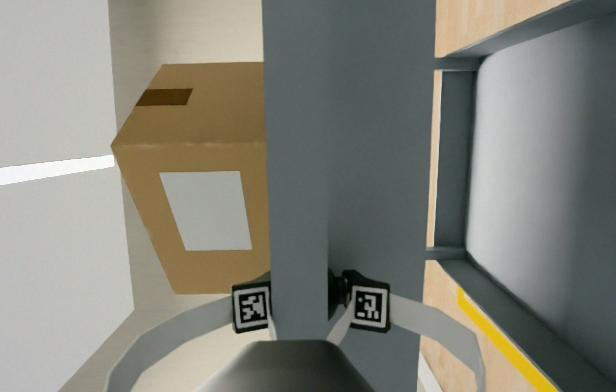

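move(
  blocking=false,
  r2={"base":{"translate_m":0.0,"strafe_m":-0.27},"pace":"slow","contact_limits":{"translate_m":0.3}},
  cameras=[],
)

wait(
  seconds=5,
  cameras=[],
)

move(
  blocking=false,
  r2={"base":{"rotate_rad":0.13},"pace":"slow"},
  cameras=[],
)

wait(
  seconds=3,
  cameras=[],
)

move(
  blocking=false,
  r2={"base":{"translate_m":0.02,"strafe_m":-0.16},"pace":"slow","contact_limits":{"translate_m":0.3}},
  cameras=[],
)

wait(
  seconds=5,
  cameras=[],
)

move(
  blocking=false,
  r2={"base":{"rotate_rad":0.12},"pace":"slow"},
  cameras=[],
)

wait(
  seconds=3,
  cameras=["r2_head_camera","r2_wrist_camera"],
)

Scene clock: 1180.60 s.
move: r2 moving
r1: as last shown
r1.lidar_m: 3.75 2.56 1.91 1.86 1.96 2.09 2.03 2.14 2.98 2.87 3.03 3.85
r1.motor_effort: lift_m=+14(14) arm_m=-5(5) wheel_0=+2(2) wheel_1=+2(2) wheel_2=+1(1)
r1.servo_current: wrist_yaw_rad=46(59) wrist_pitch_rad=39(46) wrist_roll_rad=33(59) gripper_m=46(46)
r1.wrist_depth_mm: - - - - - - - / - - - - - - - / - - - - - - - / - - - - - - - / - - - - - - - / 1618 1618 1430 199 1537 1537 1464 / 1138 1060 179 183 161 1008 1060
r2.base_odometry: x=-1.960 y=-5.703 heading=+2.736
r2.turned_by_wheels: +0.000
r2.turned_by_imu: +0.001
r2.base_tilt: forward=-0.7 right=+0.0
r2.lidar_m: 0.39 0.45 1.48 1.43 1.61 1.24 1.24 1.40 1.36 1.34 1.43 0.40
r2.base_status: translate_m moving; strafe_m moving
r2.joint_positions: lift_m=+0.687 arm_m=+0.000 wrist_yaw_rad=+0.000 wrist_pitch_rad=+0.007 wrist_roll_rad=+1.569 gripper_m=-0.037
r2.joint_status: not commanded
r2.measured_speeds: translate_m=-0.001 strafe_m=-0.055 rotate_rad=+0.003 lift_m=+0.000 arm_m=+0.000 wrist_yaw_rad=+0.016 wrist_pitch_rad=+0.000 wrist_roll_rad=+0.000
r2.motor_effort: lift_m=+19(19) arm_m=-4(4) wheel_0=+10(11) wheel_1=-8(8) wheel_2=-1(6)
r2.servo_current: wrist_yaw_rad=46(59) wrist_pitch_rad=52(52) wrist_roll_rad=39(65) gripper_m=98(104)
r2.contact_limits: translate_m 0.3
r2.hand_pose: x=+0.4593 y=-0.0874 z=+0.8631 quat_wxyz=(+0.708, +0.706, +0.002, -0.002) (m; r2's base frame)
r2.wrist_depth_mm: - - - 141 197 1397 - / - - 530 146 204 - - / - 442 442 150 210 798 - / - - 480 155 217 831 - / - - 559 160 224 - - / - - 185 166 178 - - / - - - - - 1576 488
pictures: none
No camera images: "cameras" was empty.

Scene clock: 1183.93 s.
earlier move: r2 done
r1.base_odometry: x=-2.731 y=+2.033 heading=+2.834
r1.turned_by_wheels: +0.000
r1.turned_by_imu: +0.000
r1.base_tilt: forward=-1.6 right=+1.3
r1.lidar_m: 3.74 2.58 1.91 1.85 1.91 2.08 2.01 2.14 2.98 2.87 3.02 3.84
r1.base_status: not commanded
r1.joint_positions: lift_m=+0.250 arm_m=+0.000 wrist_yaw_rad=-0.002 wrist_pitch_rad=+0.002 wrist_roll_rad=+0.000 gripper_m=-0.020
r1.joint_status: not commanded
r1.measured_speeds: all 0
r1.motor_effort: lift_m=+14(14) arm_m=-4(5) wheel_0=+2(2) wheel_1=+2(2) wheel_2=+1(1)
r1.servo_current: wrist_yaw_rad=59(72) wrist_pitch_rad=39(52) wrist_roll_rad=52(72) gripper_m=39(52)
r1.hand_pose: x=+0.4592 y=-0.0881 z=+0.4280 quat_wxyz=(+1.000, +0.000, +0.001, -0.001) (m; r1's base frame)
r1.wrist_depth_mm: - - - - - - - / - - - - - - - / - - - - - - - / - - - - - - - / - - - - - - - / 1576 1618 1430 198 1499 1537 1464 / 1138 1078 178 183 162 991 1060
r2.base_odometry: x=-1.859 y=-5.468 heading=+2.735
r2.turned_by_wheels: +0.000
r2.turned_by_imu: +0.001
r2.base_tilt: forward=-0.7 right=+0.1
r2.lidar_m: 0.36 0.40 1.73 1.71 1.66 1.30 1.28 1.37 1.09 1.09 1.19 0.40
r2.base_status: done
r2.joint_positions: lift_m=+0.687 arm_m=+0.000 wrist_yaw_rad=+0.002 wrist_pitch_rad=+0.007 wrist_roll_rad=+1.569 gripper_m=-0.037
r2.joint_status: not commanded
r2.measured_speeds: all 0
r2.motor_effort: lift_m=+19(20) arm_m=-4(4) wheel_0=+5(13) wheel_1=-6(9) wheel_2=+0(6)
r2.servo_current: wrist_yaw_rad=46(59) wrist_pitch_rad=52(59) wrist_roll_rad=46(65) gripper_m=91(104)
r2.contact_limits: translate_m 0.3
r2.hand_pose: x=+0.4595 y=-0.0868 z=+0.8631 quat_wxyz=(+0.708, +0.706, +0.003, -0.002) (m; r2's base frame)
r2.wrist_depth_mm: - - - 178 241 1537 1138 / - - - 176 237 1661 530 / - - - 173 236 820 - / - - 462 173 233 842 - / - - 480 171 230 831 - / - - 185 169 178 - - / - - 574 - 226 - -
wait: 3.33 of 5 s (r2 has come to rest)
pictures: none
No camera images: "cameras" was empty.

Scene clock: 1184.43 s.
move: r2 moving
r1: as last shown
r1.base_tilt: forward=-1.6 right=+1.2
r1.lidar_m: 3.74 2.61 1.92 1.85 1.96 2.10 2.02 2.14 2.97 2.87 3.02 3.87
r1.servo_current: wrist_yaw_rad=46(59) wrist_pitch_rad=46(46) wrist_roll_rad=59(78) gripper_m=39(46)
r1.wrist_depth_mm: - - - - - - - / - - - - - - - / - - - - - - - / - - - - - - - / - - - - - - - / 1618 1576 1464 198 1537 1464 1430 / 1138 1060 179 183 162 1008 1060
r2.base_odometry: x=-1.859 y=-5.468 heading=+2.840
r2.turned_by_wheels: +0.105
r2.turned_by_imu: +0.102
r2.base_tilt: forward=-0.7 right=+0.1
r2.lidar_m: 0.39 0.41 1.71 1.71 1.52 1.29 1.30 1.27 1.09 1.08 1.36 0.43
r2.base_status: rotate_rad moving
r2.joint_positions: lift_m=+0.687 arm_m=+0.000 wrist_yaw_rad=-0.005 wrist_pitch_rad=+0.007 wrist_roll_rad=+1.569 gripper_m=-0.037
r2.joint_status: not commanded
r2.measured_speeds: translate_m=+0.000 strafe_m=+0.000 rotate_rad=+0.240 lift_m=+0.000 arm_m=+0.000 wrist_yaw_rad=+0.000 wrist_pitch_rad=+0.000 wrist_roll_rad=+0.000
r2.motor_effort: lift_m=+19(20) arm_m=-4(4) wheel_0=-5(10) wheel_1=-5(9) wheel_2=-10(11)
r2.servo_current: wrist_yaw_rad=46(59) wrist_pitch_rad=46(52) wrist_roll_rad=52(59) gripper_m=104(104)
r2.hand_pose: x=+0.4589 y=-0.0888 z=+0.8631 quat_wxyz=(+0.708, +0.706, +0.001, -0.004) (m; r2's base frame)
r2.wrist_depth_mm: - - - 163 223 1661 1205 / - - - 164 224 1618 - / - - 521 165 224 820 - / - 473 455 165 227 831 - / - - 504 167 228 831 - / - - 185 167 179 - - / - - - - 230 135 -
pictures: none
No camera images: "cameras" was empty.

Scene clock: 1184.93 s.
earlier move: r2 done
r1.base_odometry: x=-2.731 y=+2.033 heading=+2.834
r1.turned_by_wheels: +0.000
r1.turned_by_imu: +0.000
r1.base_tilt: forward=-1.6 right=+1.3
r1.lidar_m: 3.74 2.58 1.91 1.85 1.95 2.10 2.00 2.15 2.98 2.89 3.03 3.85
r1.base_status: not commanded
r1.joint_positions: lift_m=+0.250 arm_m=+0.000 wrist_yaw_rad=-0.002 wrist_pitch_rad=+0.002 wrist_roll_rad=+0.000 gripper_m=-0.020
r1.joint_status: not commanded
r1.measured_speeds: all 0
r1.motor_effort: lift_m=+14(14) arm_m=-4(5) wheel_0=+2(2) wheel_1=+2(2) wheel_2=+1(1)
r1.servo_current: wrist_yaw_rad=46(65) wrist_pitch_rad=46(46) wrist_roll_rad=46(78) gripper_m=46(46)
r1.hand_pose: x=+0.4592 y=-0.0881 z=+0.4280 quat_wxyz=(+1.000, +0.000, +0.001, -0.001) (m; r1's base frame)
r1.wrist_depth_mm: - - - - - - - / - - - - - - - / - - - - - - - / - - - - - - - / - - - - - - - / 1618 1618 1430 198 1537 1537 1464 / 1138 1060 178 183 161 1025 1060
r2.base_odometry: x=-1.859 y=-5.469 heading=+2.865
r2.turned_by_wheels: +0.024
r2.turned_by_imu: +0.024
r2.base_tilt: forward=-0.7 right=+0.1
r2.lidar_m: 0.38 0.43 1.73 1.71 1.51 1.27 1.31 1.26 1.08 1.06 1.37 0.42
r2.base_status: done
r2.joint_positions: lift_m=+0.687 arm_m=+0.000 wrist_yaw_rad=-0.001 wrist_pitch_rad=+0.007 wrist_roll_rad=+1.569 gripper_m=-0.037
r2.joint_status: not commanded
r2.measured_speeds: all 0
r2.motor_effort: lift_m=+19(20) arm_m=-4(4) wheel_0=-1(10) wheel_1=-4(9) wheel_2=-7(11)
r2.servo_current: wrist_yaw_rad=52(59) wrist_pitch_rad=46(52) wrist_roll_rad=39(59) gripper_m=98(104)
r2.hand_pose: x=+0.4592 y=-0.0877 z=+0.8631 quat_wxyz=(+0.708, +0.706, +0.002, -0.003) (m; r2's base frame)
r2.wrist_depth_mm: - - - 153 211 1661 1138 / - - - 156 215 741 - / - 525 469 158 217 798 - / - 484 462 161 223 820 - / - - 525 164 225 - - / - - 185 167 178 - - / - - - - - 1464 -
wait: 0.50 of 3 s (r2 has come to rest)
pictures: none
No camera images: "cameras" was empty.

Scene clock: 1185.43 s.
move: r2 moving
r1: as last shown
r1.lidar_m: 3.75 2.60 1.92 1.86 1.96 2.09 2.02 2.15 2.97 2.88 3.00 3.87
r1.servo_current: wrist_yaw_rad=46(52) wrist_pitch_rad=39(52) wrist_roll_rad=52(52) gripper_m=46(46)
r1.wrist_depth_mm: - - - - - - - / - - - - - - - / - - - - - - - / - - - - - - - / - - - - - - - / 1618 1618 1464 199 1499 1499 1499 / 1160 1060 179 183 162 991 1060
r2.base_odometry: x=-1.857 y=-5.455 heading=+2.864
r2.turned_by_wheels: +0.000
r2.turned_by_imu: +0.000
r2.base_tilt: forward=-0.7 right=+0.0
r2.lidar_m: 0.40 0.40 1.73 1.72 1.53 1.29 1.30 1.22 1.07 1.08 1.36 0.41
r2.base_status: translate_m moving; strafe_m moving
r2.joint_positions: lift_m=+0.687 arm_m=+0.000 wrist_yaw_rad=-0.001 wrist_pitch_rad=+0.007 wrist_roll_rad=+1.569 gripper_m=-0.037
r2.joint_status: not commanded
r2.measured_speeds: translate_m=+0.007 strafe_m=-0.052 rotate_rad=+0.000 lift_m=+0.000 arm_m=+0.000 wrist_yaw_rad=+0.000 wrist_pitch_rad=+0.000 wrist_roll_rad=+0.000
r2.motor_effort: lift_m=+19(20) arm_m=-4(4) wheel_0=+10(11) wheel_1=-5(8) wheel_2=-9(10)
r2.servo_current: wrist_yaw_rad=59(59) wrist_pitch_rad=46(52) wrist_roll_rad=39(52) gripper_m=98(98)
r2.contact_limits: translate_m 0.3
r2.hand_pose: x=+0.4592 y=-0.0877 z=+0.8631 quat_wxyz=(+0.708, +0.706, +0.002, -0.003) (m; r2's base frame)
r2.wrist_depth_mm: - - - 154 211 1618 1138 / - - - 156 216 750 - / - - 477 158 219 820 - / - 480 459 161 223 820 - / - - 521 164 226 - - / - - 185 167 178 - - / - - - - - 1430 -
pictures: none
No camera images: "cameras" was empty.

Scene clock: 1187.73 s.
earlier move: r2 done
r1.base_odometry: x=-2.731 y=+2.033 heading=+2.834
r1.turned_by_wheels: +0.000
r1.turned_by_imu: +0.000
r1.base_tilt: forward=-1.6 right=+1.3
r1.lidar_m: 3.73 2.59 1.92 1.85 1.93 2.10 2.03 2.16 2.98 2.89 3.00 3.88
r1.base_status: not commanded
r1.joint_positions: lift_m=+0.250 arm_m=+0.000 wrist_yaw_rad=-0.002 wrist_pitch_rad=+0.002 wrist_roll_rad=+0.000 gripper_m=-0.020
r1.joint_status: not commanded
r1.measured_speeds: all 0
r1.motor_effort: lift_m=+14(14) arm_m=-4(5) wheel_0=+1(2) wheel_1=+2(2) wheel_2=+1(1)
r1.servo_current: wrist_yaw_rad=46(65) wrist_pitch_rad=46(52) wrist_roll_rad=39(72) gripper_m=46(46)
r1.hand_pose: x=+0.4592 y=-0.0881 z=+0.4280 quat_wxyz=(+1.000, +0.000, +0.001, -0.001) (m; r1's base frame)
r1.wrist_depth_mm: - - - - - - - / - - - - - - - / - - - - - - - / - - - - - - - / - - - - - - - / 1618 1618 1464 198 1499 1537 1464 / 1138 1078 179 183 162 1008 1060
r2.base_odometry: x=-1.835 y=-5.309 heading=+2.864
r2.turned_by_wheels: +0.000
r2.turned_by_imu: +0.001
r2.base_tilt: forward=-0.7 right=+0.1
r2.lidar_m: 0.37 0.40 1.87 1.86 1.57 1.34 1.34 1.10 0.93 0.94 1.21 0.44
r2.base_status: done
r2.joint_positions: lift_m=+0.687 arm_m=+0.000 wrist_yaw_rad=+0.000 wrist_pitch_rad=+0.007 wrist_roll_rad=+1.569 gripper_m=-0.037
r2.joint_status: not commanded
r2.measured_speeds: all 0
r2.motor_effort: lift_m=+19(20) arm_m=-4(4) wheel_0=+4(12) wheel_1=-4(9) wheel_2=-4(10)
r2.servo_current: wrist_yaw_rad=52(59) wrist_pitch_rad=46(52) wrist_roll_rad=46(65) gripper_m=98(111)
r2.contact_limits: translate_m 0.3
r2.hand_pose: x=+0.4593 y=-0.0873 z=+0.8631 quat_wxyz=(+0.708, +0.706, +0.003, -0.002) (m; r2's base frame)
r2.wrist_depth_mm: - - - 179 242 1537 1138 / - - - 177 238 1661 525 / - - - 174 235 798 - / - - 466 173 233 831 - / - - 477 171 229 842 - / - - 185 169 178 - - / - - 569 - 225 - -
wait: 2.30 of 5 s (r2 has come to rest)
pictures: none
No camera images: "cameras" was empty.

Scene clock: 1188.23 s.
move: r2 moving
r1: as last shown
r1.lidar_m: 3.75 2.58 1.91 1.84 1.95 2.11 2.02 2.15 2.98 2.86 3.00 3.88
r1.motor_effort: lift_m=+14(14) arm_m=-4(5) wheel_0=+2(2) wheel_1=+2(2) wheel_2=+1(1)
r1.servo_current: wrist_yaw_rad=59(59) wrist_pitch_rad=39(46) wrist_roll_rad=59(65) gripper_m=39(46)
r1.wrist_depth_mm: - - - - - - - / - - - - - - - / - - - - - - - / - - - - - - - / - - - - - - - / 1708 1661 1430 198 1537 1499 1499 / 1138 1060 179 183 161 1025 1060
r2.base_odometry: x=-1.835 y=-5.309 heading=+2.965
r2.turned_by_wheels: +0.101
r2.turned_by_imu: +0.098
r2.base_tilt: forward=-0.7 right=+0.0
r2.lidar_m: 0.39 0.40 1.85 1.88 1.48 1.34 1.37 1.02 0.93 0.95 1.28 0.42
r2.base_status: rotate_rad moving
r2.joint_positions: lift_m=+0.687 arm_m=+0.000 wrist_yaw_rad=-0.006 wrist_pitch_rad=+0.007 wrist_roll_rad=+1.569 gripper_m=-0.037
r2.joint_status: not commanded
r2.measured_speeds: translate_m=+0.002 strafe_m=+0.002 rotate_rad=+0.214 lift_m=+0.000 arm_m=+0.000 wrist_yaw_rad=+0.004 wrist_pitch_rad=+0.000 wrist_roll_rad=+0.000
r2.motor_effort: lift_m=+19(20) arm_m=-4(4) wheel_0=-7(12) wheel_1=-5(9) wheel_2=-10(13)
r2.servo_current: wrist_yaw_rad=52(52) wrist_pitch_rad=52(52) wrist_roll_rad=46(59) gripper_m=91(104)
r2.hand_pose: x=+0.4588 y=-0.0892 z=+0.8631 quat_wxyz=(+0.708, +0.706, +0.000, -0.005) (m; r2's base frame)
r2.wrist_depth_mm: - - - 163 222 1618 1182 / - - - 163 224 1499 - / - - 530 165 224 798 - / - 469 455 165 226 831 - / - - 504 167 228 831 - / - - 185 167 178 - - / - - - - - 1537 -
pictures: none
No camera images: "cameras" was empty.

Scene clock: 1188.70 s.
earlier move: r2 done
r1.base_odometry: x=-2.731 y=+2.033 heading=+2.834
r1.turned_by_wheels: +0.000
r1.turned_by_imu: +0.000
r1.base_tilt: forward=-1.6 right=+1.2
r1.lidar_m: 3.73 2.58 1.91 1.85 1.94 2.09 2.01 2.14 2.97 2.87 3.02 3.86
r1.base_status: not commanded
r1.joint_positions: lift_m=+0.250 arm_m=+0.000 wrist_yaw_rad=-0.002 wrist_pitch_rad=+0.002 wrist_roll_rad=+0.000 gripper_m=-0.020
r1.joint_status: not commanded
r1.measured_speeds: all 0
r1.motor_effort: lift_m=+14(14) arm_m=-4(5) wheel_0=+2(2) wheel_1=+2(2) wheel_2=+1(1)
r1.servo_current: wrist_yaw_rad=26(59) wrist_pitch_rad=46(46) wrist_roll_rad=59(65) gripper_m=39(46)
r1.hand_pose: x=+0.4592 y=-0.0881 z=+0.4280 quat_wxyz=(+1.000, +0.000, +0.001, -0.001) (m; r1's base frame)
r1.wrist_depth_mm: - - - - - - - / - - - - - - - / - - - - - - - / - - - - - - - / - - - - - - - / 1618 1576 1430 198 1464 1499 1499 / 1160 1078 179 183 162 1008 1078
r2.base_odometry: x=-1.835 y=-5.309 heading=+2.983
r2.turned_by_wheels: +0.018
r2.turned_by_imu: +0.018
r2.base_tilt: forward=-0.6 right=+0.0
r2.lidar_m: 0.36 0.43 1.85 1.89 1.48 1.32 1.38 1.00 0.91 0.92 1.30 0.41
r2.base_status: done
r2.joint_positions: lift_m=+0.687 arm_m=+0.000 wrist_yaw_rad=-0.002 wrist_pitch_rad=+0.007 wrist_roll_rad=+1.569 gripper_m=-0.037
r2.joint_status: not commanded
r2.measured_speeds: all 0
r2.motor_effort: lift_m=+19(20) arm_m=-4(4) wheel_0=-2(12) wheel_1=-4(9) wheel_2=-7(13)
r2.servo_current: wrist_yaw_rad=39(59) wrist_pitch_rad=52(52) wrist_roll_rad=39(59) gripper_m=98(104)
r2.hand_pose: x=+0.4591 y=-0.0880 z=+0.8631 quat_wxyz=(+0.708, +0.706, +0.002, -0.003) (m; r2's base frame)
r2.wrist_depth_mm: - - - 155 214 1661 1160 / - - - 158 216 809 - / - - 480 160 220 809 - / - 484 462 163 223 831 - / - - 521 165 227 - - / - - 184 167 178 - - / - - - - - 1537 -
wait: 0.47 of 3 s (r2 has come to rest)
pictures: r2_head_camera, r2_wrist_camera
Images, in order (width x height): r2_head_camera 420x560, r2_wrist_camera 616x392.

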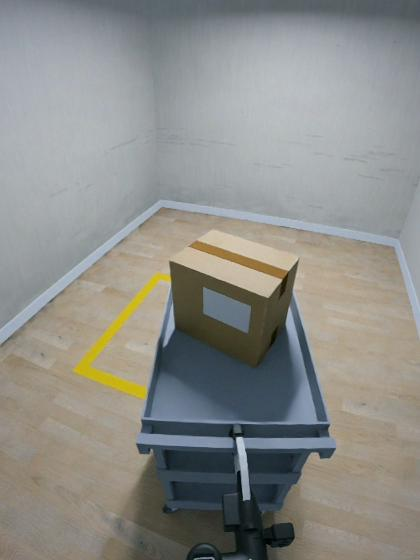

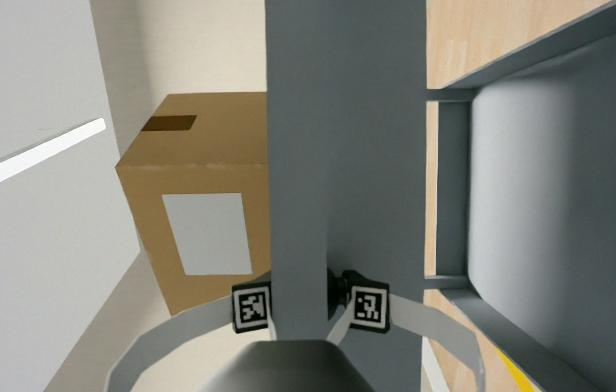

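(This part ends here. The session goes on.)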